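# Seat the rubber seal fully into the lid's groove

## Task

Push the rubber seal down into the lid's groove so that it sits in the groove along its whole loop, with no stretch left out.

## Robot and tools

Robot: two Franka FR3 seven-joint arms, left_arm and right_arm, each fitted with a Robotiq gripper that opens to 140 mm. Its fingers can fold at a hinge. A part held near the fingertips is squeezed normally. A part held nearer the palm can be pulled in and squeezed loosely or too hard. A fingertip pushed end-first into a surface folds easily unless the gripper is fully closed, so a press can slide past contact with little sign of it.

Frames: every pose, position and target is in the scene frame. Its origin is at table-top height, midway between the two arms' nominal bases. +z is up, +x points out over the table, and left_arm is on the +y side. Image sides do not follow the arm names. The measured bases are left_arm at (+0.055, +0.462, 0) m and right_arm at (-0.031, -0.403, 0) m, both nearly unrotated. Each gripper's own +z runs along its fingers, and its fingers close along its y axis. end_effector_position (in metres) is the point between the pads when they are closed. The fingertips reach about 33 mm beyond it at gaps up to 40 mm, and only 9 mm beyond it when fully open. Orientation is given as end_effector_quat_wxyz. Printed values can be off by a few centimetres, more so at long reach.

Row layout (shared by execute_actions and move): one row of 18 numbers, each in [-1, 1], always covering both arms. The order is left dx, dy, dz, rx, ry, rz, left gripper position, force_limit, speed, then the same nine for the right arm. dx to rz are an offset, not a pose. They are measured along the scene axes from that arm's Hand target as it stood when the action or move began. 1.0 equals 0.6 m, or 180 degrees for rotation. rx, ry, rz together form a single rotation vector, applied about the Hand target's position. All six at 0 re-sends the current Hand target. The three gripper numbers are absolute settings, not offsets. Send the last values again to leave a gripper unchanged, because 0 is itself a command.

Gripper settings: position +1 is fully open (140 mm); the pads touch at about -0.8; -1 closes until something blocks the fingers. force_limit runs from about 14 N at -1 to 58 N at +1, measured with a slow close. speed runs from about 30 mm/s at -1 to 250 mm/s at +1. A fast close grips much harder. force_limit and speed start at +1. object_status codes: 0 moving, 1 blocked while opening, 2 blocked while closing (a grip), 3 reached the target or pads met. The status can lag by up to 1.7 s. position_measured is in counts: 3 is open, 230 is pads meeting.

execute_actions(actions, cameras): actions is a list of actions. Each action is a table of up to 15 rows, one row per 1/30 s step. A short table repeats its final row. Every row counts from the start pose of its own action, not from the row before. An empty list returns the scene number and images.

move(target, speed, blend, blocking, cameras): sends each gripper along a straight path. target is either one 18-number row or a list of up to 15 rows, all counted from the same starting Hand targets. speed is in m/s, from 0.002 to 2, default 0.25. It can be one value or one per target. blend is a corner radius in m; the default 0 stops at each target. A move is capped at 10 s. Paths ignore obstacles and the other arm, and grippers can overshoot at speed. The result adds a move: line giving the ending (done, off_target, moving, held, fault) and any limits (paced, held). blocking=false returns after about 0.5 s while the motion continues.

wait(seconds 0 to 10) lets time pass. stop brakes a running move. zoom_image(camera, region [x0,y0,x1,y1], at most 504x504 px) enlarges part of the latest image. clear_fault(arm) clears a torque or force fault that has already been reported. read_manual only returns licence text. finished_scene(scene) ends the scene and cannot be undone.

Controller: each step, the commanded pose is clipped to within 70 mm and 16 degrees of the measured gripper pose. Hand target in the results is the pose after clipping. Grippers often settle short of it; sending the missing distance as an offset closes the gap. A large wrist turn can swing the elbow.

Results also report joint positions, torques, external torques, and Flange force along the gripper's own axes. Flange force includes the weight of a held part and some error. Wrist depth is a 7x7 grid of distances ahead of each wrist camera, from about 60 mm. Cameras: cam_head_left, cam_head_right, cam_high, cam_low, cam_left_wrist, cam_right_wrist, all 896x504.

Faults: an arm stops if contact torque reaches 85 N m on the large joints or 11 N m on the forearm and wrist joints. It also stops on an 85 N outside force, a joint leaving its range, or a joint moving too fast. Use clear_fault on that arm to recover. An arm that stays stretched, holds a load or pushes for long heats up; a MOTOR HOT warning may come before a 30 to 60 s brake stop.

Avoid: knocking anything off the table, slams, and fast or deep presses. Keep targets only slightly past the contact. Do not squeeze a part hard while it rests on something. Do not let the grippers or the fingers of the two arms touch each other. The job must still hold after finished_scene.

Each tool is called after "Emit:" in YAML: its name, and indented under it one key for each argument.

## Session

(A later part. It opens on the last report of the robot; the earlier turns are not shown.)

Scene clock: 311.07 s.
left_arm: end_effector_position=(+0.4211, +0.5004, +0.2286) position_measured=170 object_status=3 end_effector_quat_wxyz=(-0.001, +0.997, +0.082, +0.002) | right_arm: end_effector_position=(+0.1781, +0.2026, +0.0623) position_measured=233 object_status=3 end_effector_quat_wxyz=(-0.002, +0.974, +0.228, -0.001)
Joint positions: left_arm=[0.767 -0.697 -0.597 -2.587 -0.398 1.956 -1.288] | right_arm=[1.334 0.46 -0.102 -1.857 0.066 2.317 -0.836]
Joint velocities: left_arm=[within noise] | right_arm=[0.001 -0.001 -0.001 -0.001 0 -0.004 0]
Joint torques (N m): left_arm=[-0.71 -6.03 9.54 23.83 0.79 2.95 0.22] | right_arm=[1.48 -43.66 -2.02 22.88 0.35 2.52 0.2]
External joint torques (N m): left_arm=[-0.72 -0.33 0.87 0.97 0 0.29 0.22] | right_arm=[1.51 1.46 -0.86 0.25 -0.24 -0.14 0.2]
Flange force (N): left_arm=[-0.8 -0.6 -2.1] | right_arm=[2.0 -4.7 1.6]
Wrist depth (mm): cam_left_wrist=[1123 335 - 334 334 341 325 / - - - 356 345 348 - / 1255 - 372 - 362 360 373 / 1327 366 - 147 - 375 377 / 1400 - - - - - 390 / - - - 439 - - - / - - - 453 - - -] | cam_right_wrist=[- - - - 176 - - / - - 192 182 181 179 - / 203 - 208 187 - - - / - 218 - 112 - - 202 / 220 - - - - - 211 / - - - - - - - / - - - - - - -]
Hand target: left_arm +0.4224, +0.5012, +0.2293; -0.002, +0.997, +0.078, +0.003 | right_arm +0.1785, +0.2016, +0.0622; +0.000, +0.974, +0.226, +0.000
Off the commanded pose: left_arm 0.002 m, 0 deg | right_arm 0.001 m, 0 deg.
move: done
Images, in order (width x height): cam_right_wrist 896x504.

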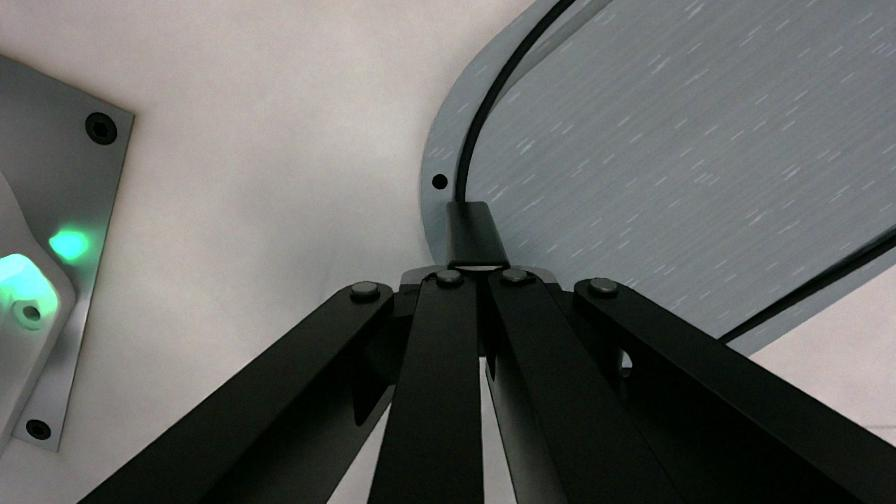

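Emit:
move:
  target:
    - [0,0,0,0,0,0,-0.324,-0.3,-0.2, 0.1017,0.021,0,0,0,-0.2514,-0.44,-0.3,0]
    - [0,0,0,0,0,0,-0.324,-0.3,-0.2, 0.1017,0.021,-0.0315,0,0,-0.2514,-0.44,-0.3,0]
  speed: [0.35,0.08]
  blend: [0.003,0]
  cameras: ["cam_right_wrist"]

Emit:
zoom_image:
  camera: "cam_right_wrist"
  region: [360, 60, 600, 300]

Scene clock: 317.63 s.
left_arm: end_effector_position=(+0.4211, +0.5004, +0.2286) position_measured=170 object_status=3 end_effector_quat_wxyz=(-0.001, +0.997, +0.082, +0.002) | right_arm: end_effector_position=(+0.2394, +0.2132, +0.0434) position_measured=185 object_status=3 end_effector_quat_wxyz=(+0.001, +0.987, -0.161, +0.000)
Joint positions: left_arm=[0.767 -0.697 -0.597 -2.587 -0.398 1.956 -1.288] | right_arm=[1.476 0.614 -0.365 -1.702 0.269 2.264 -0.25]
Joint velocities: left_arm=[within noise] | right_arm=[0 -0.001 0 0.002 0 0 0.006]
Joint torques (N m): left_arm=[-0.7 -5.99 9.54 23.82 0.8 2.95 0.18] | right_arm=[1.46 -45.79 -7.01 23.2 0.89 2.84 0.31]
External joint torques (N m): left_arm=[-0.68 -0.32 0.93 0.98 0.01 0.3 0.18] | right_arm=[1.35 1.95 -0.66 0.65 0.3 0.21 0.31]
Flange force (N): left_arm=[-0.7 -0.7 -2.2] | right_arm=[-1.3 -7.0 2.6]
Wrist depth (mm): cam_left_wrist=[346 337 338 337 333 337 334 / 1208 360 356 345 353 352 346 / 1231 356 - 370 364 367 370 / - - - 147 131 - 389 / 1408 - - - - - - / - - - 439 - - - / - - - 453 - - -] | cam_right_wrist=[- - - 155 153 156 154 / - - - 166 - - - / - - 184 175 171 177 170 / - - - 178 136 - - / 207 - 89 190 94 84 188 / - - - 217 - - - / - - - - - - -]
Hand target: left_arm +0.4224, +0.5012, +0.2293; -0.002, +0.997, +0.078, +0.003 | right_arm +0.2396, +0.2142, +0.0433; +0.000, +0.986, -0.166, +0.000
Off the commanded pose: left_arm 0.002 m, 0 deg | right_arm 0.001 m, 1 deg.
move: done
Images, in order (width x height): cam_right_wrist 896x504.

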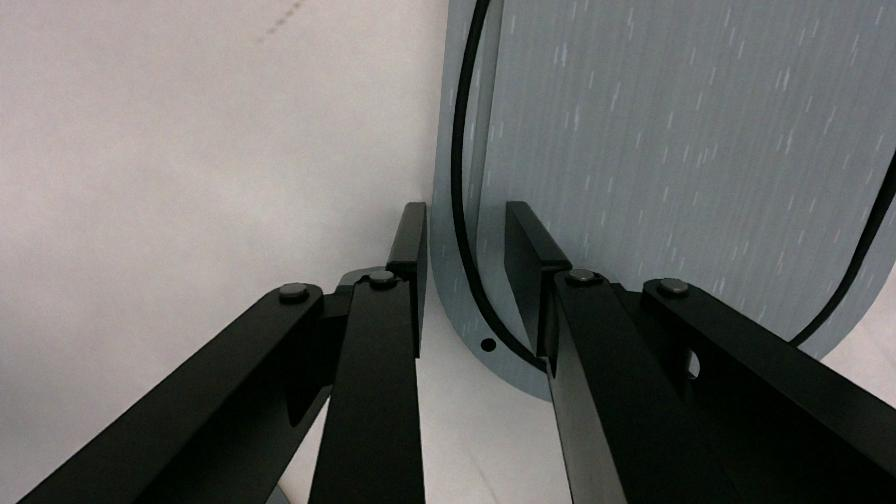

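Scaled by 2.100 from the camera's 896x504 image, which has a finer 1280x720 frame.

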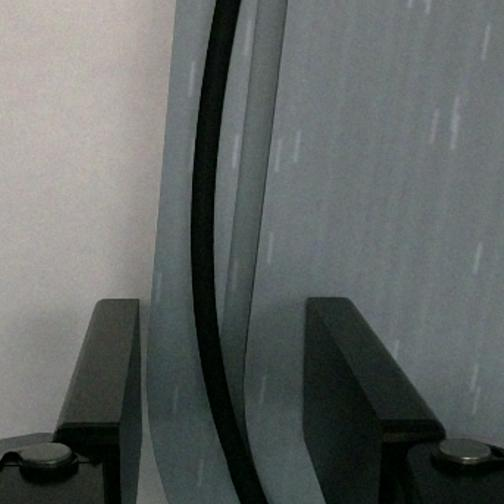

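Emit:
move:
  target:
    - [0,0,0,0,0,0,-0.324,-0.3,-0.2, -0.001,-0.0028,-0.0085,0,0,-0.018,-0.44,-0.3,0]
    - [0,0,0,0,0,0,-0.324,-0.3,-0.2, -0.001,-0.0028,-0.0085,0,0,-0.018,-1,-0.3,-1]
  speed: [0.04,0.04]
  cameras: ["cam_right_wrist"]

Emit:
zoom_image:
  camera: "cam_right_wrist"
  region: [360, 60, 600, 300]

Scene clock: 322.97 s.
left_arm: end_effector_position=(+0.4211, +0.5004, +0.2286) position_measured=170 object_status=3 end_effector_quat_wxyz=(-0.001, +0.997, +0.082, +0.002) | right_arm: end_effector_position=(+0.2401, +0.2146, +0.0406) position_measured=226 object_status=0 end_effector_quat_wxyz=(-0.003, +0.982, -0.190, +0.001)
Joint positions: left_arm=[0.767 -0.697 -0.597 -2.587 -0.398 1.956 -1.288] | right_arm=[1.485 0.618 -0.373 -1.708 0.28 2.28 -0.198]
Joint torques (N m): left_arm=[-0.7 -6.07 9.55 23.84 0.81 2.95 0.2] | right_arm=[0.84 -44.7 -6.65 21.04 0.52 2.2 0.24]
External joint torques (N m): left_arm=[-0.7 -0.44 0.92 0.97 0.02 0.29 0.2] | right_arm=[0.85 3.03 0.01 -1.44 -0.06 -0.44 0.24]
Flange force (N): left_arm=[-1.2 -0.6 -2.3] | right_arm=[-1.3 -1.7 3.9]
Wrist depth (mm): cam_left_wrist=[347 335 332 337 - - 328 / 1185 352 346 351 351 347 - / 380 376 375 - 367 359 - / - 396 387 - 131 - 384 / - - - 431 - - 393 / - - - 436 - - - / - - - 453 - - -] | cam_right_wrist=[- - - - - 154 - / - - - 162 162 - - / - - 182 168 167 - 167 / - - - 116 176 - 170 / - - - - - - - / - - - - - - - / - - - - - - -]
Hand target: left_arm +0.4224, +0.5012, +0.2293; -0.002, +0.997, +0.078, +0.003 | right_arm +0.2390, +0.2125, +0.0382; +0.000, +0.981, -0.194, +0.000
Off the commanded pose: left_arm 0.002 m, 0 deg | right_arm 0.003 m, 1 deg.
move: done
Images, in order (width x height): cam_right_wrist 896x504.

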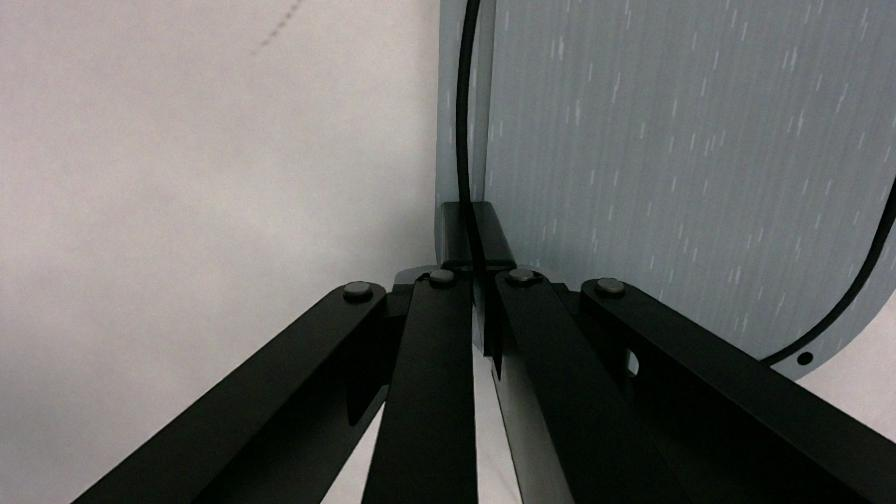

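Scaled by 2.100 from the camera's 896x504 image, which has a finer 1280x720 frame.

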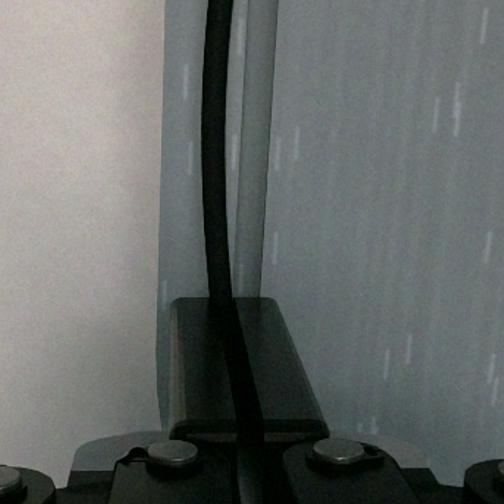

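Emit:
move:
  target:
    - [0,0,0,0,0,0,-0.324,-0.3,-0.2, 0,0,0.0035,0,0,0,-1,-0.3,-1]
    - [0,0,0,0,0,0,-0.324,-0.3,-0.2, -0.001,-0.0023,0.0035,0,0,0,-1,-0.3,-1]
  speed: [0.04,0.04]
  cameras: ["cam_right_wrist"]

Emit:
zoom_image:
  camera: "cam_right_wrist"
  region: [360, 60, 600, 300]

Scene clock: 325.43 s.
left_arm: end_effector_position=(+0.4211, +0.5004, +0.2286) position_measured=170 object_status=3 end_effector_quat_wxyz=(-0.001, +0.997, +0.082, +0.002) | right_arm: end_effector_position=(+0.2387, +0.2119, +0.0404) position_measured=226 object_status=2 end_effector_quat_wxyz=(-0.001, +0.982, -0.191, +0.000)
Joint positions: left_arm=[0.767 -0.697 -0.597 -2.587 -0.398 1.956 -1.288] | right_arm=[1.485 0.613 -0.373 -1.715 0.28 2.277 -0.197]
Joint torques (N m): left_arm=[-0.74 -6.05 9.57 23.81 0.8 2.94 0.21] | right_arm=[1.38 -46.32 -6.97 21.76 0.45 2.52 0.19]
External joint torques (N m): left_arm=[-0.74 -0.42 0.94 1.02 0.02 0.3 0.21] | right_arm=[1.29 1.19 -0.44 -0.69 -0.13 -0.11 0.19]
Flange force (N): left_arm=[-1.1 -0.6 -2.4] | right_arm=[-1.9 1.2 1.0]
Wrist depth (mm): cam_left_wrist=[1084 334 336 340 341 333 332 / - - - - - 347 345 / 1274 374 - 370 369 369 364 / 406 396 391 148 131 390 372 / 1432 - - 410 - - - / - - - - - - - / - - - 461 - - -] | cam_right_wrist=[- - - 154 152 154 - / - - - 159 161 159 - / - - - - - - - / - - - 116 - - - / - - - - - - 188 / - - - - - - - / - - - - - - -]
Hand target: left_arm +0.4224, +0.5012, +0.2293; -0.002, +0.997, +0.078, +0.003 | right_arm +0.2384, +0.2111, +0.0403; +0.000, +0.981, -0.194, +0.000
Off the commanded pose: left_arm 0.002 m, 0 deg | right_arm 0.001 m, 0 deg.
move: done
Images, in order (width x height): cam_right_wrist 896x504.

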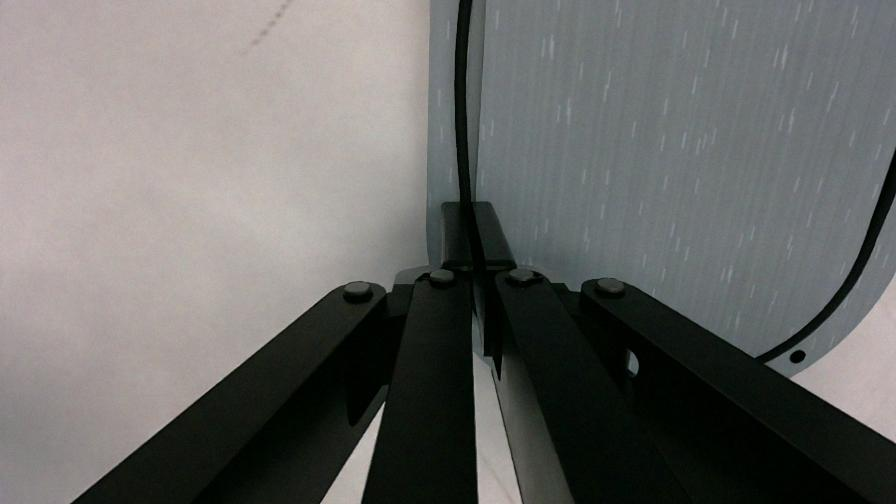

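Scaled by 2.100 from the camera's 896x504 image, which has a finer 1280x720 frame.

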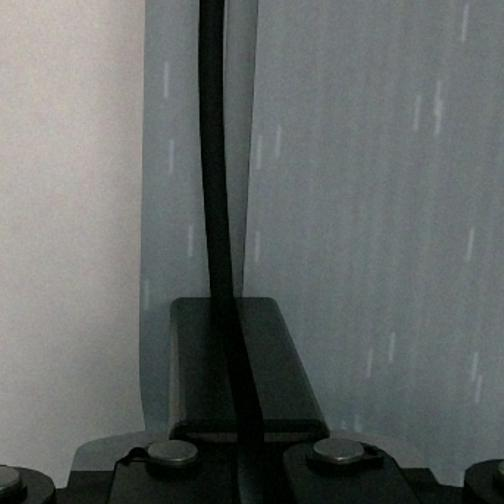

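Emit:
move:
  target:
    - [0,0,0,0,0,0,-0.324,-0.3,-0.2, -0.0008,-0.002,0,0,0,-0.011,-1,-0.3,-1]
    - [0,0,0,0,0,0,-0.324,-0.3,-0.2, -0.0008,-0.002,-0.0135,0,0,-0.011,-1,-0.3,-1]
  speed: [0.04,0.02]
  cameras: ["cam_right_wrist"]

Emit:
zoom_image:
  camera: "cam_right_wrist"
  region: [360, 60, 600, 300]

Scene clock: 327.57 s.
left_arm: end_effector_position=(+0.4211, +0.5004, +0.2286) position_measured=170 object_status=3 end_effector_quat_wxyz=(-0.001, +0.997, +0.082, +0.002) | right_arm: end_effector_position=(+0.2387, +0.2109, +0.0387) position_measured=226 object_status=2 end_effector_quat_wxyz=(-0.001, +0.978, -0.206, +0.001)
Joint positions: left_arm=[0.767 -0.697 -0.597 -2.587 -0.398 1.956 -1.288] | right_arm=[1.493 0.614 -0.381 -1.721 0.287 2.283 -0.17]
Joint torques (N m): left_arm=[-0.68 -6.03 9.55 23.84 0.81 2.95 0.25] | right_arm=[1.32 -40.86 -5.38 20.82 1.34 3.86 0.23]
External joint torques (N m): left_arm=[-0.61 -0.35 0.97 0.95 0.03 0.29 0.25] | right_arm=[1.41 6.34 1.42 -1.4 0.76 1.25 0.23]
Flange force (N): left_arm=[-0.9 -0.9 -2.2] | right_arm=[-2.2 -7.9 13.3]
Wrist depth (mm): cam_left_wrist=[1098 336 - 342 336 325 335 / - 354 343 350 - - 348 / 1363 - - 363 - 365 371 / 1314 397 387 382 120 384 372 / 1424 - - 412 - - 392 / - - - - - - - / - - - 435 - - -] | cam_right_wrist=[- - - 152 150 - - / - - - 159 159 - - / - - - 168 - - 165 / - 191 - 115 174 178 - / - - - - - - - / - - - - - - - / - - - - - - -]
Hand target: left_arm +0.4224, +0.5012, +0.2293; -0.002, +0.997, +0.078, +0.003 | right_arm +0.2379, +0.2099, +0.0322; +0.000, +0.977, -0.211, +0.000
Off the commanded pose: left_arm 0.002 m, 0 deg | right_arm 0.007 m, 1 deg.
move: off_target (right_arm)
Images, in order (width x height): cam_right_wrist 896x504.

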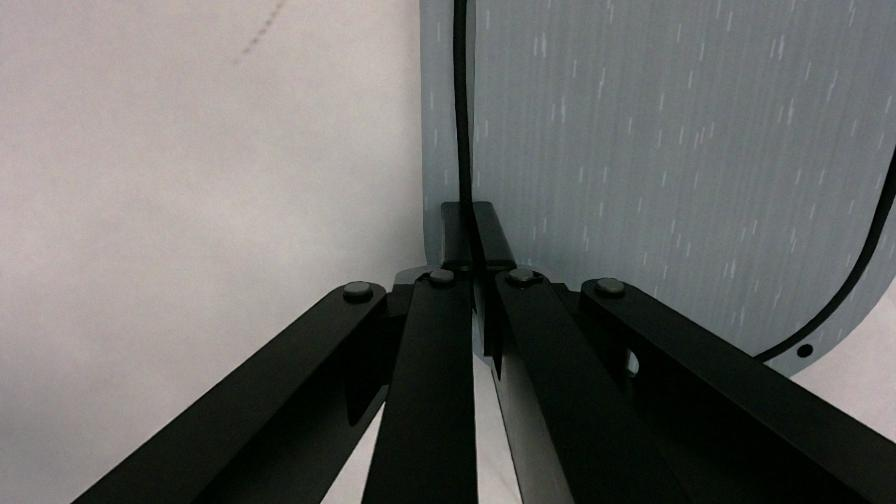

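Scaled by 2.100 from the camera's 896x504 image, which has a finer 1280x720 frame.

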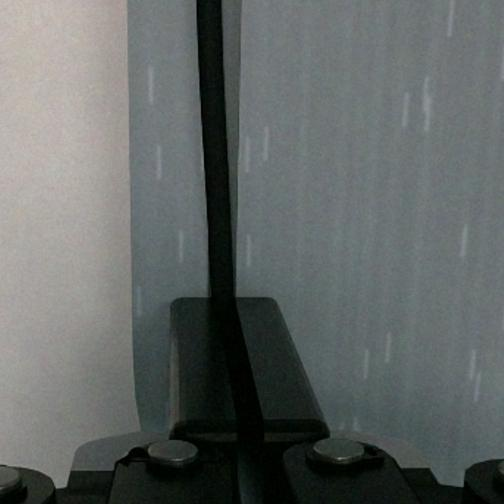

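Emit:
move:
  target:
    - [0,0,0,0,0,0,-0.324,-0.3,-0.2, 0,0,0.0085,0,0,0,-1,-0.3,-1]
    - [0,0,0,0,0,0,-0.324,-0.3,-0.2, 0,0,0.0085,0,0,0,-0.6,-0.3,-1]
    - [0,0,0,0,0,0,-0.324,-0.3,-0.2, 0,0,0.04,0,0,0,-0.6,-0.3,-1]
  speed: [0.03,0.03,0.06]
  cameras: ["cam_right_wrist"]

Emit:
zoom_image:
  camera: "cam_right_wrist"
  region: [360, 60, 600, 300]

Scene clock: 331.23 s.
left_arm: end_effector_position=(+0.4211, +0.5004, +0.2286) position_measured=170 object_status=3 end_effector_quat_wxyz=(-0.001, +0.997, +0.082, +0.002) | right_arm: end_effector_position=(+0.2375, +0.2108, +0.0559) position_measured=205 object_status=3 end_effector_quat_wxyz=(-0.002, +0.978, -0.209, -0.001)
Joint positions: left_arm=[0.767 -0.697 -0.597 -2.587 -0.398 1.956 -1.288] | right_arm=[1.503 0.587 -0.394 -1.719 0.282 2.253 -0.162]
Joint velocities: left_arm=[within noise] | right_arm=[0 0.001 -0.001 0 0.001 -0.004 0.002]
Joint torques (N m): left_arm=[-0.71 -6.02 9.56 23.87 0.8 2.95 0.23] | right_arm=[1.38 -45.25 -7.05 22.96 0.16 2.44 0.17]
External joint torques (N m): left_arm=[-0.74 -0.48 0.89 1.07 0.01 0.3 0.23] | right_arm=[1.32 1.4 -0.42 0.42 -0.43 -0.17 0.17]
Flange force (N): left_arm=[-1.1 -0.5 -2.5] | right_arm=[-1.9 -4.6 0.7]
Wrist depth (mm): cam_left_wrist=[1143 343 333 338 332 - - / 1196 360 358 351 - 355 351 / 1143 379 367 364 365 373 366 / 1314 396 390 390 119 384 384 / 1393 - - 410 - - 389 / - - - 439 - - - / - - - 449 - - -] | cam_right_wrist=[- - - 169 164 168 - / - - - 177 - 174 - / - 198 - 183 182 - 183 / - - - 195 - - 189 / - - - - 94 82 - / - - - - - - - / - - - - - - -]
Hand target: left_arm +0.4224, +0.5012, +0.2293; -0.002, +0.997, +0.078, +0.003 | right_arm +0.2379, +0.2099, +0.0562; +0.000, +0.977, -0.211, +0.000
Off the commanded pose: left_arm 0.002 m, 0 deg | right_arm 0.001 m, 0 deg.
move: done
Images, in order (width x height): cam_right_wrist 896x504.

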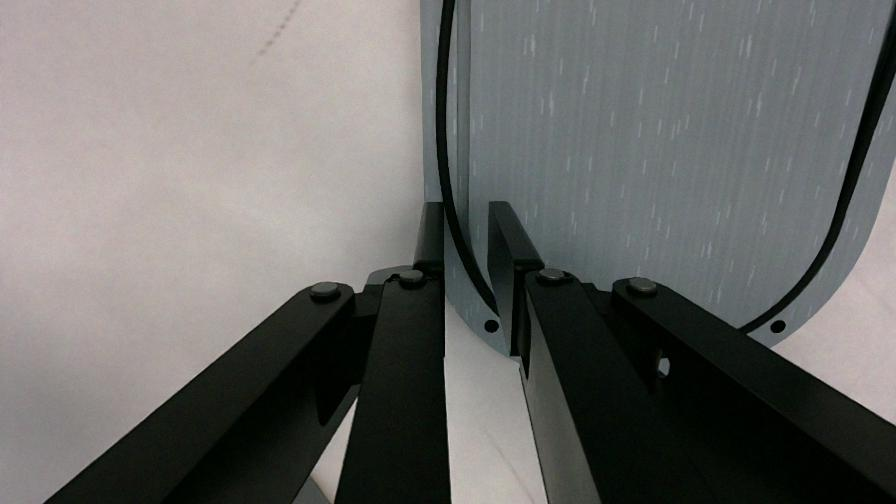

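Scaled by 2.100 from the camera's 896x504 image, which has a finer 1280x720 frame.

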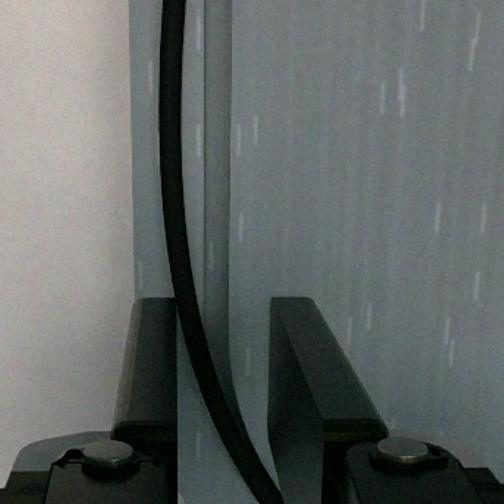

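Emit:
move:
  target: [0,0,0,0,0,0,-0.324,-0.3,-0.2, 0.0,-0.08,0.2,0,0,0,-0.6,-0.3,-1]
  speed: 0.3
  cameras: ["cam_right_wrist","cam_head_left","cam_head_right","cam_high","cam_low"]

Emit:
zoom_image:
  camera: "cam_right_wrist"
  region: [250, 0, 750, 300]

Scene clock: 339.20 s.
left_arm: end_effector_position=(+0.4211, +0.5004, +0.2286) position_measured=170 object_status=3 end_effector_quat_wxyz=(-0.001, +0.997, +0.082, +0.002) | right_arm: end_effector_position=(+0.2375, +0.1641, +0.1777) position_measured=205 object_status=3 end_effector_quat_wxyz=(-0.004, +0.978, -0.208, -0.001)
Joint positions: left_arm=[0.767 -0.697 -0.597 -2.587 -0.398 1.956 -1.288] | right_arm=[1.557 0.299 -0.471 -1.821 0.16 2.09 -0.128]
Joint velocities: left_arm=[within noise] | right_arm=[0.001 0.001 0 -0.002 -0.002 -0.004 0.007]
Joint torques (N m): left_arm=[-0.7 -6.06 9.56 23.87 0.81 2.95 0.23] | right_arm=[1.4 -37.53 -4.96 23.8 0.1 2.36 0.21]
External joint torques (N m): left_arm=[-0.72 -0.47 0.91 1 0.02 0.29 0.23] | right_arm=[1.37 1.58 -0.76 -0.47 -0.57 -0.27 0.21]
Flange force (N): left_arm=[-1.3 -0.6 -2.4] | right_arm=[-1.5 -0.9 0.8]
Wrist depth (mm): cam_left_wrist=[1243 - 340 336 338 330 - / 1164 364 355 354 350 352 343 / 1274 381 370 370 365 359 362 / 1287 - - 148 120 384 381 / 1416 - - - - - - / - - - - - - - / - - - 446 - - -] | cam_right_wrist=[- 294 - - - - - / - - - - - - 305 / - 327 - - - - - / - - - - 108 - - / 368 - - - 94 81 - / - - - - - - - / - - - - - - -]
Hand target: left_arm +0.4224, +0.5012, +0.2293; -0.002, +0.997, +0.078, +0.003 | right_arm +0.2379, +0.1619, +0.1762; +0.000, +0.977, -0.211, +0.000
Off the commanded pose: left_arm 0.002 m, 0 deg | right_arm 0.003 m, 1 deg.
move: done
Images, in order (width x height): cam_head_left 896x504, cam_head_right 896x504, cam_high 896x504, cam_low 896x504, cam_right_wrist 896x504.

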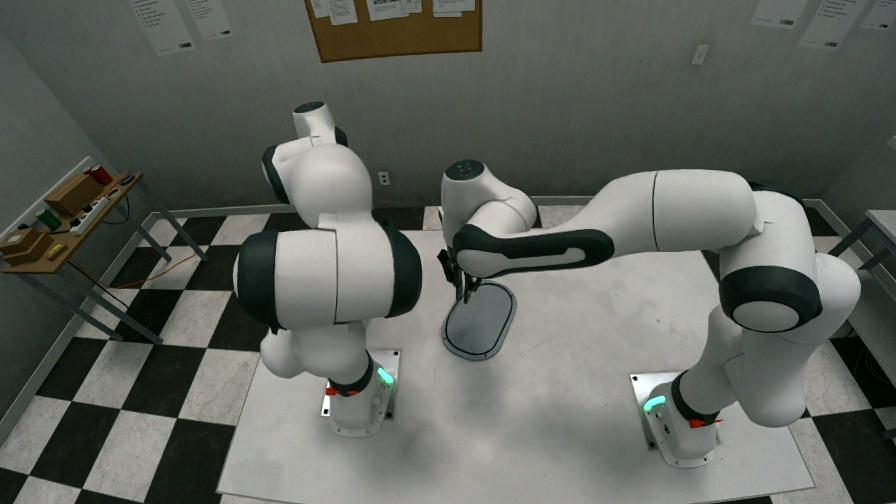

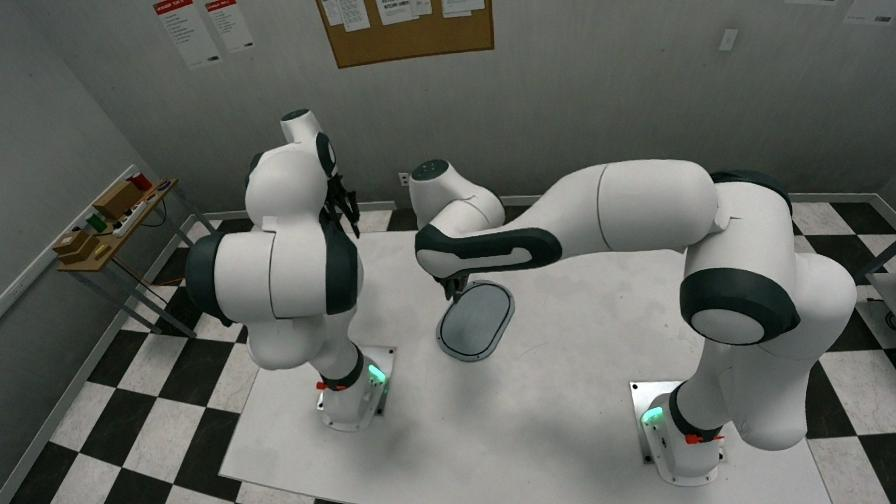

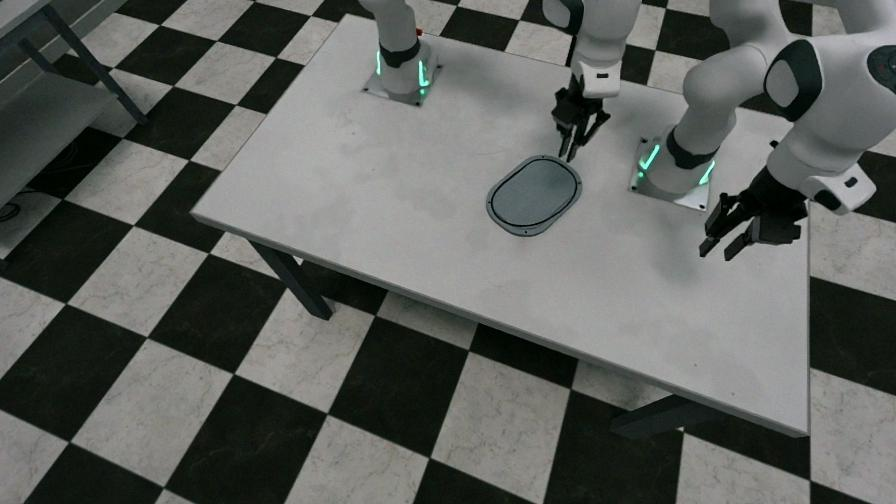

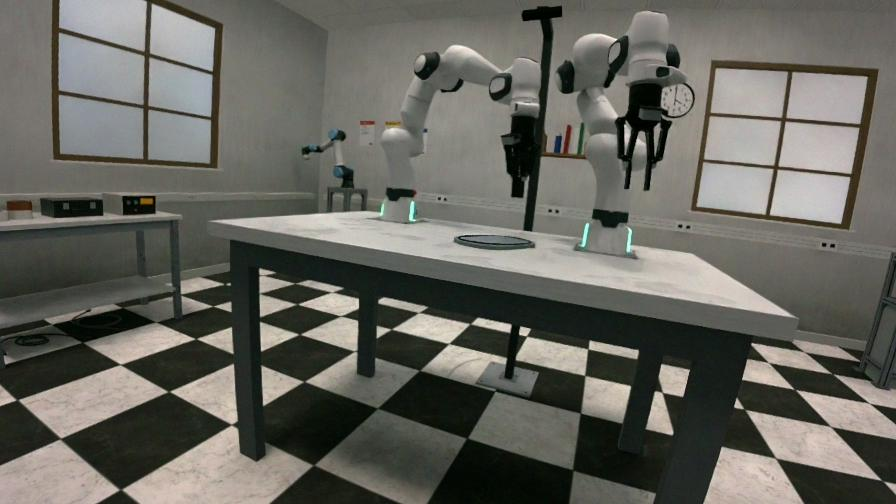

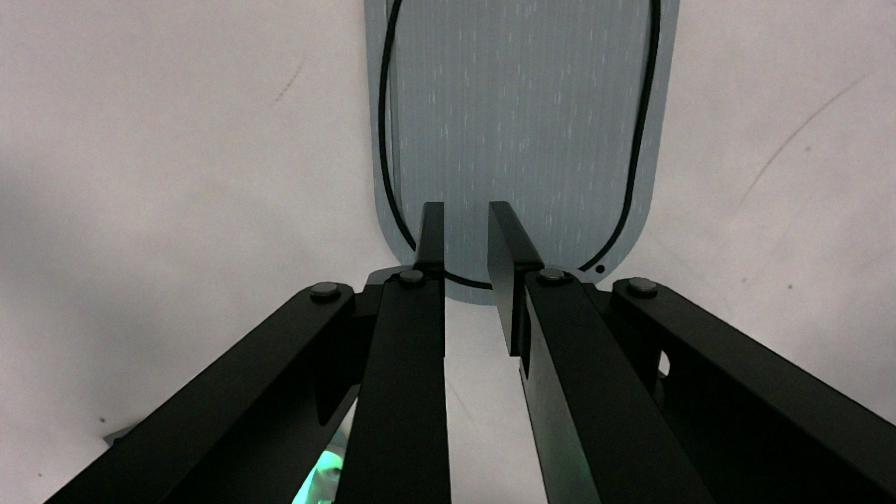

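Scaled by 1.008 from the camera's 896x504 image, which has a finer 1280x720 frame.

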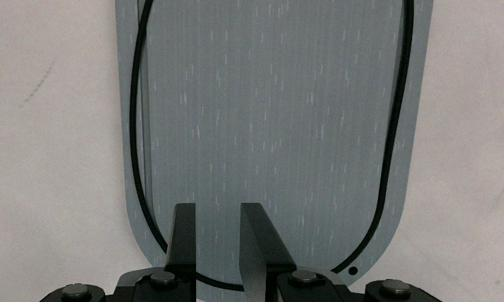

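Emit:
zoom_image:
  camera: "cam_right_wrist"
  region: [560, 0, 720, 290]

Emit:
zoom_image:
  camera: "cam_right_wrist"
  region: [350, 0, 510, 300]

Emit:
zoom_image:
  camera: "cam_high"
  region: [470, 140, 600, 250]

Emit:
zoom_image:
  camera: "cam_head_left"
  region: [420, 260, 540, 380]

Scaled by 1.738 from the camera's 896x504 image, which has a finer 1280x720 frame.

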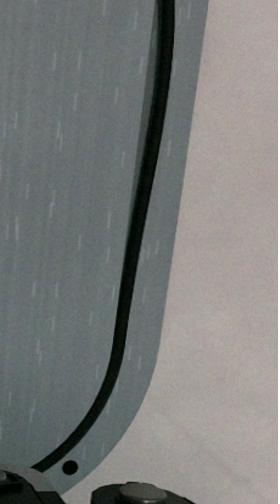

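Scaled by 1.680 from the camera's 896x504 image, which has a finer 1280x720 frame.

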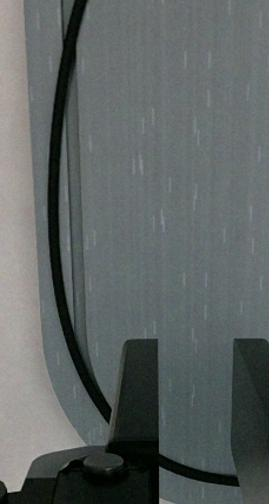

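Scaled by 3.877 from the camera's 896x504 image, which has a finer 1280x720 frame.

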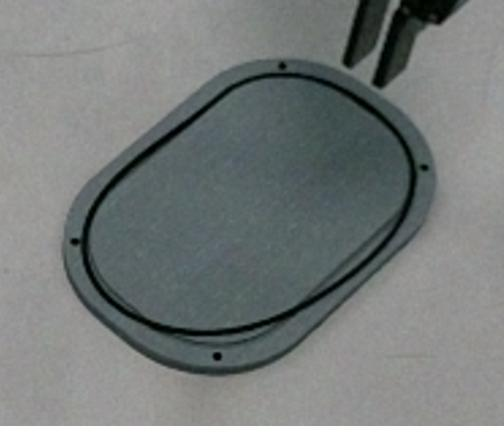

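Scaled by 4.200 from the camera's 896x504 image, which has a finer 1280x720 frame.

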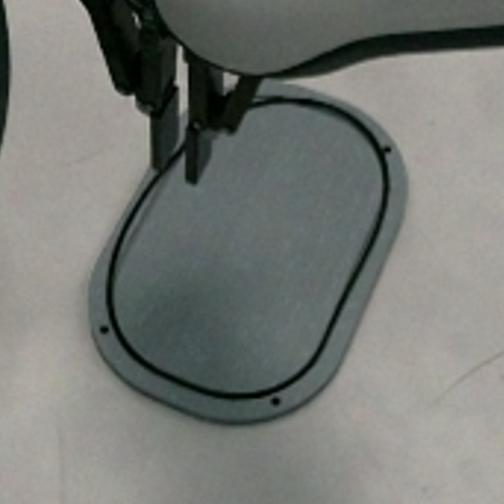

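Emit:
move:
  target: [0,0,0,0,0,0,-0.324,-0.3,-0.2, -0.1098,-0.1548,-0.1937,0,0,0.011,-1,-0.3,0]
  speed: 0.25
  cameras: ["cam_right_wrist"]

Emit:
zoom_image:
  camera: "cam_right_wrist"
  region: [360, 0, 560, 280]

Scene clock: 348.17 s.
left_arm: end_effector_position=(+0.4211, +0.5004, +0.2286) position_measured=170 object_status=3 end_effector_quat_wxyz=(-0.001, +0.997, +0.082, +0.002) | right_arm: end_effector_position=(+0.1717, +0.0689, +0.0599) position_measured=233 object_status=3 end_effector_quat_wxyz=(+0.000, +0.981, -0.192, -0.001)
Joint positions: left_arm=[0.767 -0.697 -0.597 -2.587 -0.398 1.956 -1.288] | right_arm=[1.638 0.164 -0.467 -2.342 0.125 2.483 -0.108]
Joint velocities: left_arm=[within noise] | right_arm=[0 0 -0.001 0 0 0.003 0]
Joint torques (N m): left_arm=[-0.67 -6.04 9.56 23.84 0.81 2.95 0.24] | right_arm=[1.37 -30.39 -2.56 20.08 0.03 2.83 0.16]
External joint torques (N m): left_arm=[-0.67 -0.4 0.93 0.98 0.03 0.3 0.24] | right_arm=[1.33 0.5 -0.48 -0.41 -0.43 0.24 0.16]
Flange force (N): left_arm=[-1.0 -0.8 -2.3] | right_arm=[-1.7 2.2 0.0]
Wrist depth (mm): cam_left_wrist=[343 341 339 335 - 332 336 / 1180 355 341 - 368 346 351 / 1231 367 371 375 370 367 - / 1320 390 - 384 131 379 - / 1448 - - 403 - - - / - - - - - - - / - - - 454 - - -] | cam_right_wrist=[173 - 170 171 178 178 - / - - - 180 - - - / 194 - - 186 - - - / - - - 116 120 - - / - 208 - - - - - / - - - - - - - / - - - - - - -]
Hand target: left_arm +0.4224, +0.5012, +0.2293; -0.002, +0.997, +0.078, +0.003 | right_arm +0.1720, +0.0690, +0.0600; +0.000, +0.981, -0.194, +0.000
Off the commanded pose: left_arm 0.002 m, 0 deg | right_arm 0.000 m, 0 deg.
move: done
Images, in order (width x height): cam_right_wrist 896x504.

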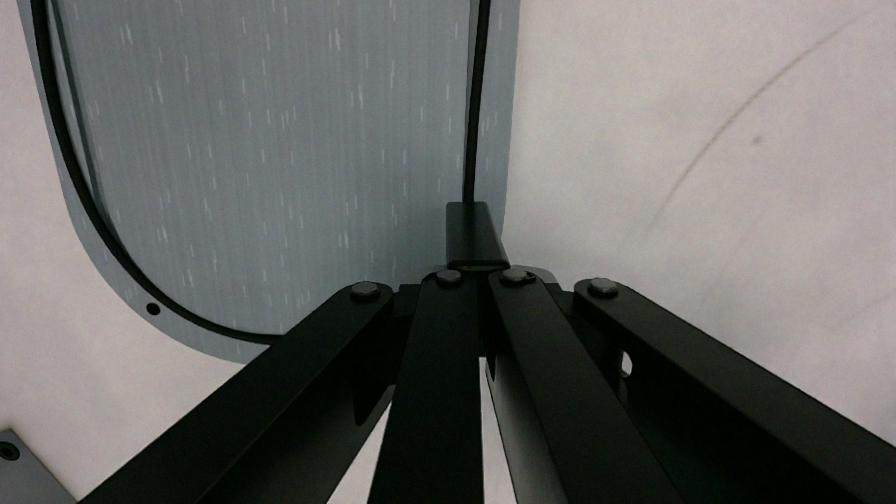

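Scaled by 1.800 from the camera's 896x504 image, which has a finer 1280x720 frame.

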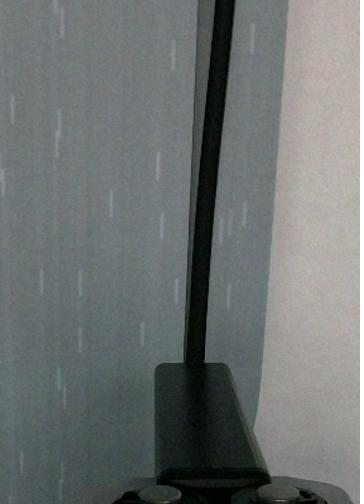

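Emit:
move:
  target:
    - [0,0,0,0,0,0,-0.324,-0.3,-0.2, -0.0012,-0.0017,-0.0258,0,0,-0.004,-1,-0.3,0]
    - [0,0,0,0,0,0,-0.324,-0.3,-0.2, -0.0045,-0.0017,-0.0533,0,0,-0.004,-1,-0.3,0]
    - [0,0,0,0,0,0,-0.324,-0.3,-0.2, 0.0172,-0.0095,-0.0258,0,0,-0.004,-1,-0.3,0]
    - [0,0,0,0,0,0,-0.324,-0.3,-0.2, 0.0138,-0.0095,-0.0533,0,0,-0.004,-1,-0.3,0]
    - [0,0,0,0,0,0,-0.324,-0.3,-0.2, 0.0357,-0.0173,-0.0258,0,0,-0.004,-1,-0.3,0]
    - [0,0,0,0,0,0,-0.324,-0.3,-0.2, 0.0323,-0.0173,-0.0533,0,0,-0.004,-1,-0.3,0]
    - [0,0,0,0,0,0,-0.324,-0.3,-0.2, 0.0357,-0.0173,0.0,0,0,-0.004,-1,-0.3,0]
  speed: [0.1,0.03,0.06,0.03,0.06,0.03,0.08]
  blend: [0.004,0,0.003,0,0.003,0,0]
  cameras: ["cam_right_wrist"]

Emit:
zoom_image:
  camera: "cam_right_wrist"
  region: [360, 0, 560, 280]

Scene clock: 356.50 s.
left_arm: end_effector_position=(+0.4211, +0.5004, +0.2286) position_measured=170 object_status=3 end_effector_quat_wxyz=(-0.001, +0.997, +0.082, +0.002) | right_arm: end_effector_position=(+0.1932, +0.0594, +0.0597) position_measured=233 object_status=3 end_effector_quat_wxyz=(-0.001, +0.980, -0.198, -0.001)
Joint positions: left_arm=[0.767 -0.697 -0.597 -2.587 -0.398 1.956 -1.288] | right_arm=[1.602 0.164 -0.476 -2.345 0.127 2.489 -0.144]
Joint velocities: left_arm=[within noise] | right_arm=[0 -0.001 -0.001 0.001 -0.001 -0.003 0.008]
Joint torques (N m): left_arm=[-0.68 -6.04 9.53 23.83 0.8 2.95 0.21] | right_arm=[1.38 -30.31 -3.03 20.64 -0.11 2.4 0.23]
External joint torques (N m): left_arm=[-0.66 -0.35 0.9 0.93 0.01 0.28 0.21] | right_arm=[1.4 0.5 -0.85 0.15 -0.57 -0.21 0.23]
Flange force (N): left_arm=[-0.9 -0.7 -2.2] | right_arm=[-1.7 0.2 -2.0]
Wrist depth (mm): cam_left_wrist=[1113 339 - 337 - 334 334 / 365 358 354 359 351 - 339 / 380 - 359 371 - 364 356 / 1307 399 - 386 120 382 388 / 1408 - - - - - 394 / - - - - - - - / - - - 442 - - -] | cam_right_wrist=[- - 170 169 - 180 - / 182 - - - - - - / - 191 - 185 - - - / - - - 116 - - 208 / - - - - - - - / - - - - - - - / - - - - - - -]
Hand target: left_arm +0.4224, +0.5012, +0.2293; -0.002, +0.997, +0.078, +0.003 | right_arm +0.1934, +0.0586, +0.0600; +0.000, +0.980, -0.200, +0.000
Off the commanded pose: left_arm 0.002 m, 0 deg | right_arm 0.001 m, 0 deg.
move: done
Images, in order (width x height): cam_right_wrist 896x504.

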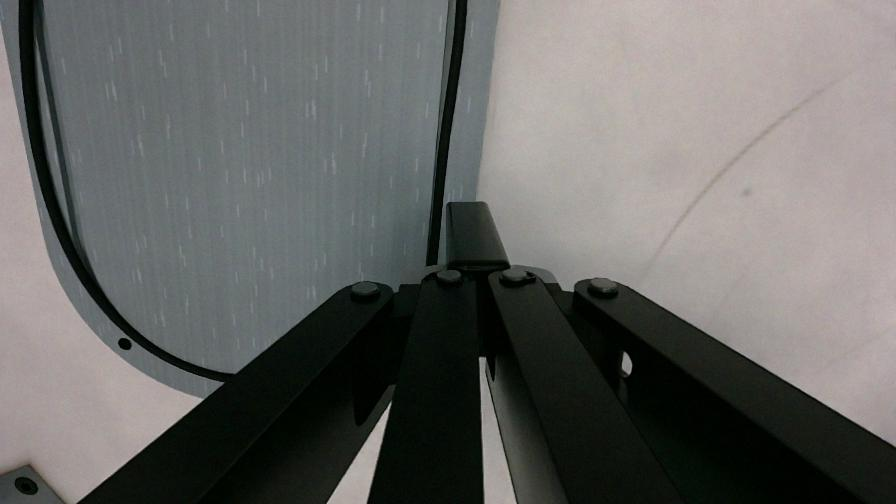

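Scaled by 1.800 from the camera's 896x504 image, which has a finer 1280x720 frame.

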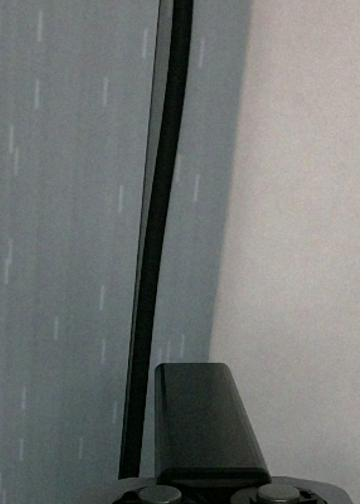

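Emit:
move:
  target:
    - [0,0,0,0,0,0,-0.324,-0.3,-0.2, 0.0078,0.0187,-0.0258,0,0,-0.028,-1,-0.3,0]
    - [0,0,0,0,0,0,-0.324,-0.3,-0.2, 0.0078,0.0187,-0.0483,0,0,-0.028,-1,-0.3,0]
  speed: [0.08,0.02]
  blend: [0,0]
  cameras: ["cam_right_wrist"]

Emit:
zoom_image:
  camera: "cam_right_wrist"
  region: [360, 0, 560, 280]

Scene clock: 363.03 s.
left_arm: end_effector_position=(+0.4211, +0.5004, +0.2286) position_measured=170 object_status=3 end_effector_quat_wxyz=(-0.001, +0.997, +0.082, +0.002) | right_arm: end_effector_position=(+0.2001, +0.0730, +0.0395) position_measured=233 object_status=3 end_effector_quat_wxyz=(-0.005, +0.969, -0.246, -0.001)
Joint positions: left_arm=[0.767 -0.697 -0.597 -2.587 -0.398 1.956 -1.288] | right_arm=[1.6 0.248 -0.472 -2.303 0.202 2.526 -0.099]
Joint velocities: left_arm=[within noise] | right_arm=[0.001 0.002 0.001 0.001 0.003 0.004 -0.002]
Joint torques (N m): left_arm=[-0.71 -6.03 9.52 23.83 0.8 2.95 0.23] | right_arm=[1.1 -23.2 -1.38 17.19 1.01 3.74 -0.5]
External joint torques (N m): left_arm=[-0.74 -0.38 0.85 1.03 0.01 0.3 0.23] | right_arm=[1.11 9.82 1.95 -2.83 0.57 1.11 -0.5]
Flange force (N): left_arm=[-0.8 -0.5 -2.2] | right_arm=[-1.2 -14.5 28.8]
Wrist depth (mm): cam_left_wrist=[348 343 344 334 335 333 332 / 356 348 353 352 - 349 347 / 1169 - 367 368 369 363 365 / 1307 - 388 387 131 386 - / 1377 - - 412 - - - / - - - 437 - - - / - - - 452 - - -] | cam_right_wrist=[155 154 153 153 - - - / - - 161 159 - - - / - 166 - 167 178 - - / 181 - - 118 - 184 - / - - 89 - - - - / - - - - - - - / - - - - - - -]
Hand target: left_arm +0.4224, +0.5012, +0.2293; -0.002, +0.997, +0.078, +0.003 | right_arm +0.1981, +0.0699, +0.0310; +0.000, +0.970, -0.243, +0.000
Off the commanded pose: left_arm 0.002 m, 0 deg | right_arm 0.009 m, 1 deg.
move: off_target (right_arm)
Images, in order (width x height): cam_right_wrist 896x504.

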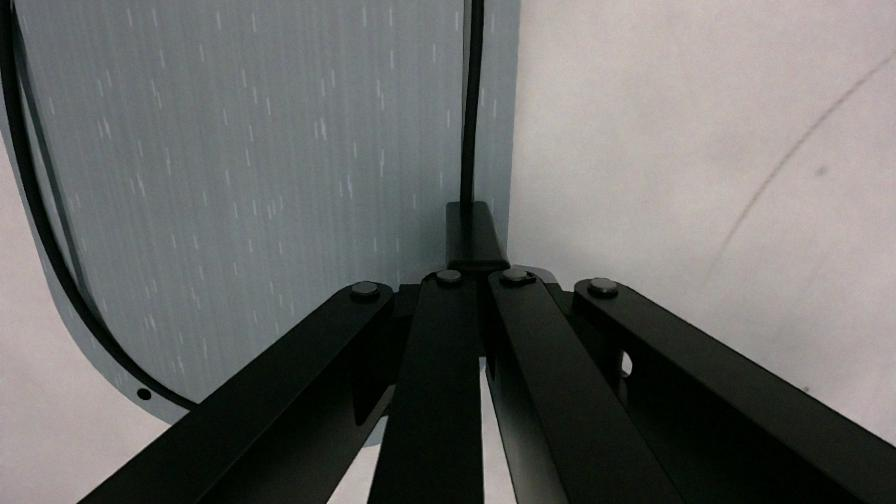

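Scaled by 1.800 from the camera's 896x504 image, which has a finer 1280x720 frame.

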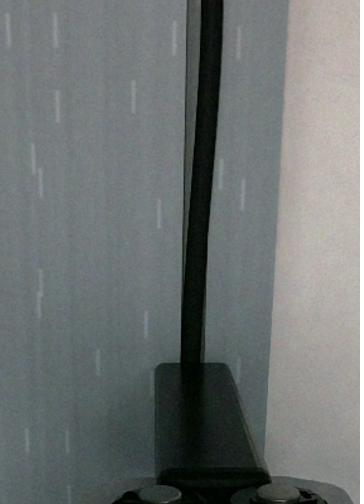

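Emit:
move:
  target:
    - [0,0,0,0,0,0,-0.324,-0.3,-0.2, 0.0025,0.0027,0.0225,0,0,0,-1,-0.3,0]
    - [0,0,0,0,0,0,-0.324,-0.3,-0.2, 0.0228,-0.006,0.0225,0,0,0,-1,-0.3,0]
    - [0,0,0,0,0,0,-0.324,-0.3,-0.2, 0.0203,-0.0087,0.0042,0,0,0,-1,-0.3,0]
    - [0,0,0,0,0,0,-0.324,-0.3,-0.2, 0.0228,-0.006,0.0225,0,0,0,-1,-0.3,0]
    - [0,0,0,0,0,0,-0.324,-0.3,-0.2, 0.042,-0.0162,0.0225,0,0,0,-1,-0.3,0]
    - [0,0,0,0,0,0,-0.324,-0.3,-0.2, 0.0395,-0.0188,0.0042,0,0,0,-1,-0.3,0]
    - [0,0,0,0,0,0,-0.324,-0.3,-0.2, 0.042,-0.0162,0.03,0,0,0,-1,-0.3,0]
  speed: [0.06,0.08,0.03,0.06,0.08,0.03,0.06]
  blend: [0.002,0.003,0,0.002,0.003,0,0]
  cameras: ["cam_right_wrist"]

Emit:
zoom_image:
  camera: "cam_right_wrist"
  region: [360, 0, 560, 280]

Scene clock: 369.00 s.
left_arm: end_effector_position=(+0.4211, +0.5004, +0.2286) position_measured=170 object_status=3 end_effector_quat_wxyz=(-0.001, +0.997, +0.082, +0.002) | right_arm: end_effector_position=(+0.2230, +0.0607, +0.0485) position_measured=233 object_status=3 end_effector_quat_wxyz=(-0.001, +0.970, -0.242, -0.001)
Joint positions: left_arm=[0.767 -0.697 -0.597 -2.587 -0.398 1.956 -1.288] | right_arm=[1.557 0.231 -0.481 -2.295 0.18 2.495 -0.141]
Joint velocities: left_arm=[within noise] | right_arm=[0 0 0 -0.001 -0.002 -0.005 0.002]
Joint torques (N m): left_arm=[-0.72 -6.06 9.57 23.88 0.81 2.95 0.25] | right_arm=[1.46 -32.12 -4.01 20.79 -0.07 2.39 0.2]
External joint torques (N m): left_arm=[-0.75 -0.5 0.92 1.09 0.02 0.3 0.25] | right_arm=[1.57 0.51 -0.77 0.44 -0.54 -0.23 0.2]
Flange force (N): left_arm=[-1.2 -0.6 -2.6] | right_arm=[-2.1 -0.7 -2.3]
Wrist depth (mm): cam_left_wrist=[342 331 341 337 340 334 - / 1191 - 357 357 350 346 344 / 386 379 370 364 366 371 361 / 1287 398 - 147 120 386 387 / 1473 - - 421 - - - / - - - - - - - / - - - 440 - - -] | cam_right_wrist=[161 - 160 156 - - - / - - - - - 181 - / 180 - - 174 - - - / 190 - - 118 - 199 - / 200 201 - - - - - / - - - - - - - / - - - - - - -]
Hand target: left_arm +0.4224, +0.5012, +0.2293; -0.002, +0.997, +0.078, +0.003 | right_arm +0.2233, +0.0601, +0.0490; +0.000, +0.970, -0.243, +0.000
Off the commanded pose: left_arm 0.002 m, 0 deg | right_arm 0.001 m, 0 deg.
move: done
Images, in order (width x height): cam_right_wrist 896x504.

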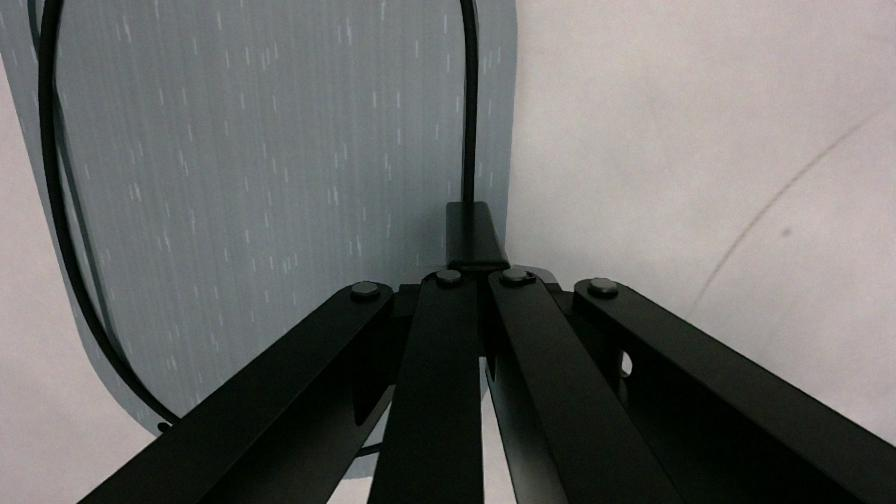

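Scaled by 1.800 from the camera's 896x504 image, which has a finer 1280x720 frame.

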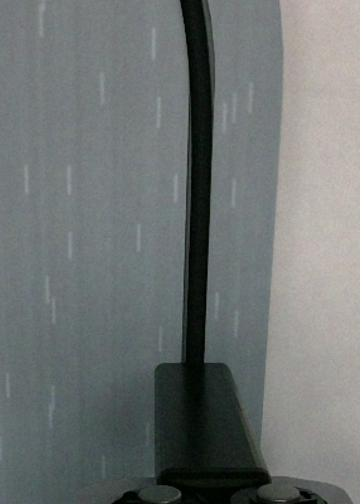

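Emit:
move:
  target:
    - [0,0,0,0,0,0,-0.324,-0.3,-0.2, 0.019,-0.0103,-0.0075,0,0,0,-1,-0.3,0]
    - [0,0,0,0,0,0,-0.324,-0.3,-0.2, 0.0165,-0.013,-0.0258,0,0,0,-1,-0.3,0]
    - [0,0,0,0,0,0,-0.324,-0.3,-0.2, 0.019,-0.0103,-0.0075,0,0,0,-1,-0.3,0]
    - [0,0,0,0,0,0,-0.324,-0.3,-0.2, 0.038,-0.0207,-0.0075,0,0,0,-1,-0.3,0]
    - [0,0,0,0,0,0,-0.324,-0.3,-0.2, 0.0355,-0.0234,-0.0258,0,0,0,-1,-0.3,0]
    - [0,0,0,0,0,0,-0.324,-0.3,-0.2, 0.038,-0.0207,-0.0075,0,0,0,-1,-0.3,0]
    - [0,0,0,0,0,0,-0.324,-0.3,-0.2, 0.057,-0.031,-0.0075,0,0,0,-1,-0.3,0]
    - [0,0,0,0,0,0,-0.324,-0.3,-0.2, 0.0545,-0.0337,-0.0258,0,0,0,-1,-0.3,0]
    - [0,0,0,0,0,0,-0.324,-0.3,-0.2, 0.057,-0.031,0.0,0,0,0,-1,-0.3,0]
  speed: [0.08,0.03,0.06,0.08,0.03,0.06,0.08,0.03,0.06]
  blend: [0.003,0,0.002,0.003,0,0.002,0.003,0,0]
  cameras: ["cam_right_wrist"]

Emit:
zoom_image:
  camera: "cam_right_wrist"
  region: [360, 0, 560, 280]

Scene clock: 375.33 s.
left_arm: end_effector_position=(+0.4211, +0.5004, +0.2286) position_measured=170 object_status=3 end_effector_quat_wxyz=(-0.001, +0.997, +0.082, +0.002) | right_arm: end_effector_position=(+0.2573, +0.0422, +0.0485) position_measured=233 object_status=3 end_effector_quat_wxyz=(-0.001, +0.970, -0.242, -0.001)
Joint positions: left_arm=[0.767 -0.697 -0.597 -2.587 -0.398 1.956 -1.288] | right_arm=[1.48 0.235 -0.476 -2.289 0.181 2.493 -0.215]
Joint velocities: left_arm=[within noise] | right_arm=[0 0 -0.002 -0.001 -0.001 -0.004 0.003]
Joint torques (N m): left_arm=[-0.72 -6.03 9.57 23.83 0.8 2.96 0.24] | right_arm=[1.42 -32.28 -4 20.76 -0.1 2.42 0.17]
External joint torques (N m): left_arm=[-0.72 -0.44 0.97 1.06 0.02 0.31 0.24] | right_arm=[1.4 0.56 -0.84 0.43 -0.55 -0.2 0.17]
Flange force (N): left_arm=[-1.0 -0.7 -2.4] | right_arm=[-1.7 -0.9 -2.1]
Wrist depth (mm): cam_left_wrist=[- 343 338 337 321 - - / 1153 - - 354 351 349 345 / - 374 - 366 366 362 - / 1327 - - - 131 386 - / 1400 - - - - - 381 / - - - - - - - / - - - 448 - - -] | cam_right_wrist=[160 161 161 160 - - - / 173 - - 170 - - - / 179 - - 176 - - - / 189 - 188 118 - - - / - 199 - - - - - / - - - - - - - / - - - - - - -]
Hand target: left_arm +0.4224, +0.5012, +0.2293; -0.002, +0.997, +0.078, +0.003 | right_arm +0.2575, +0.0415, +0.0490; +0.000, +0.970, -0.243, +0.000
Off the commanded pose: left_arm 0.002 m, 0 deg | right_arm 0.001 m, 0 deg.
move: done
Images, in order (width x height): cam_right_wrist 896x504.

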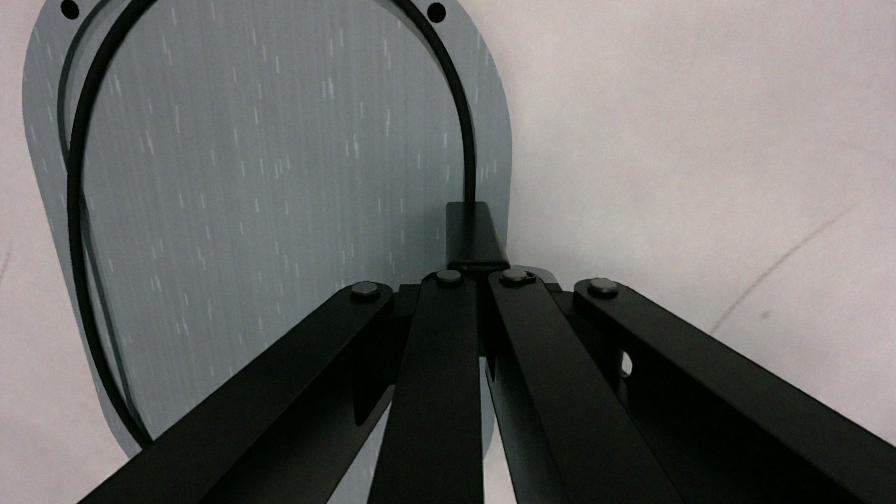

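Scaled by 1.800 from the camera's 896x504 image, which has a finer 1280x720 frame.

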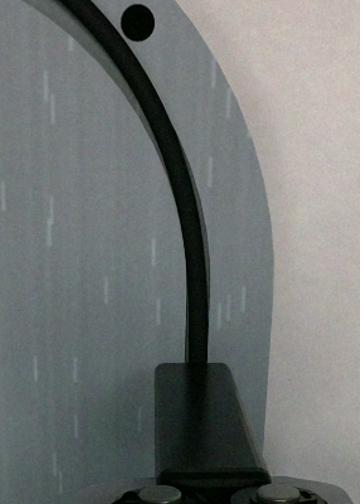

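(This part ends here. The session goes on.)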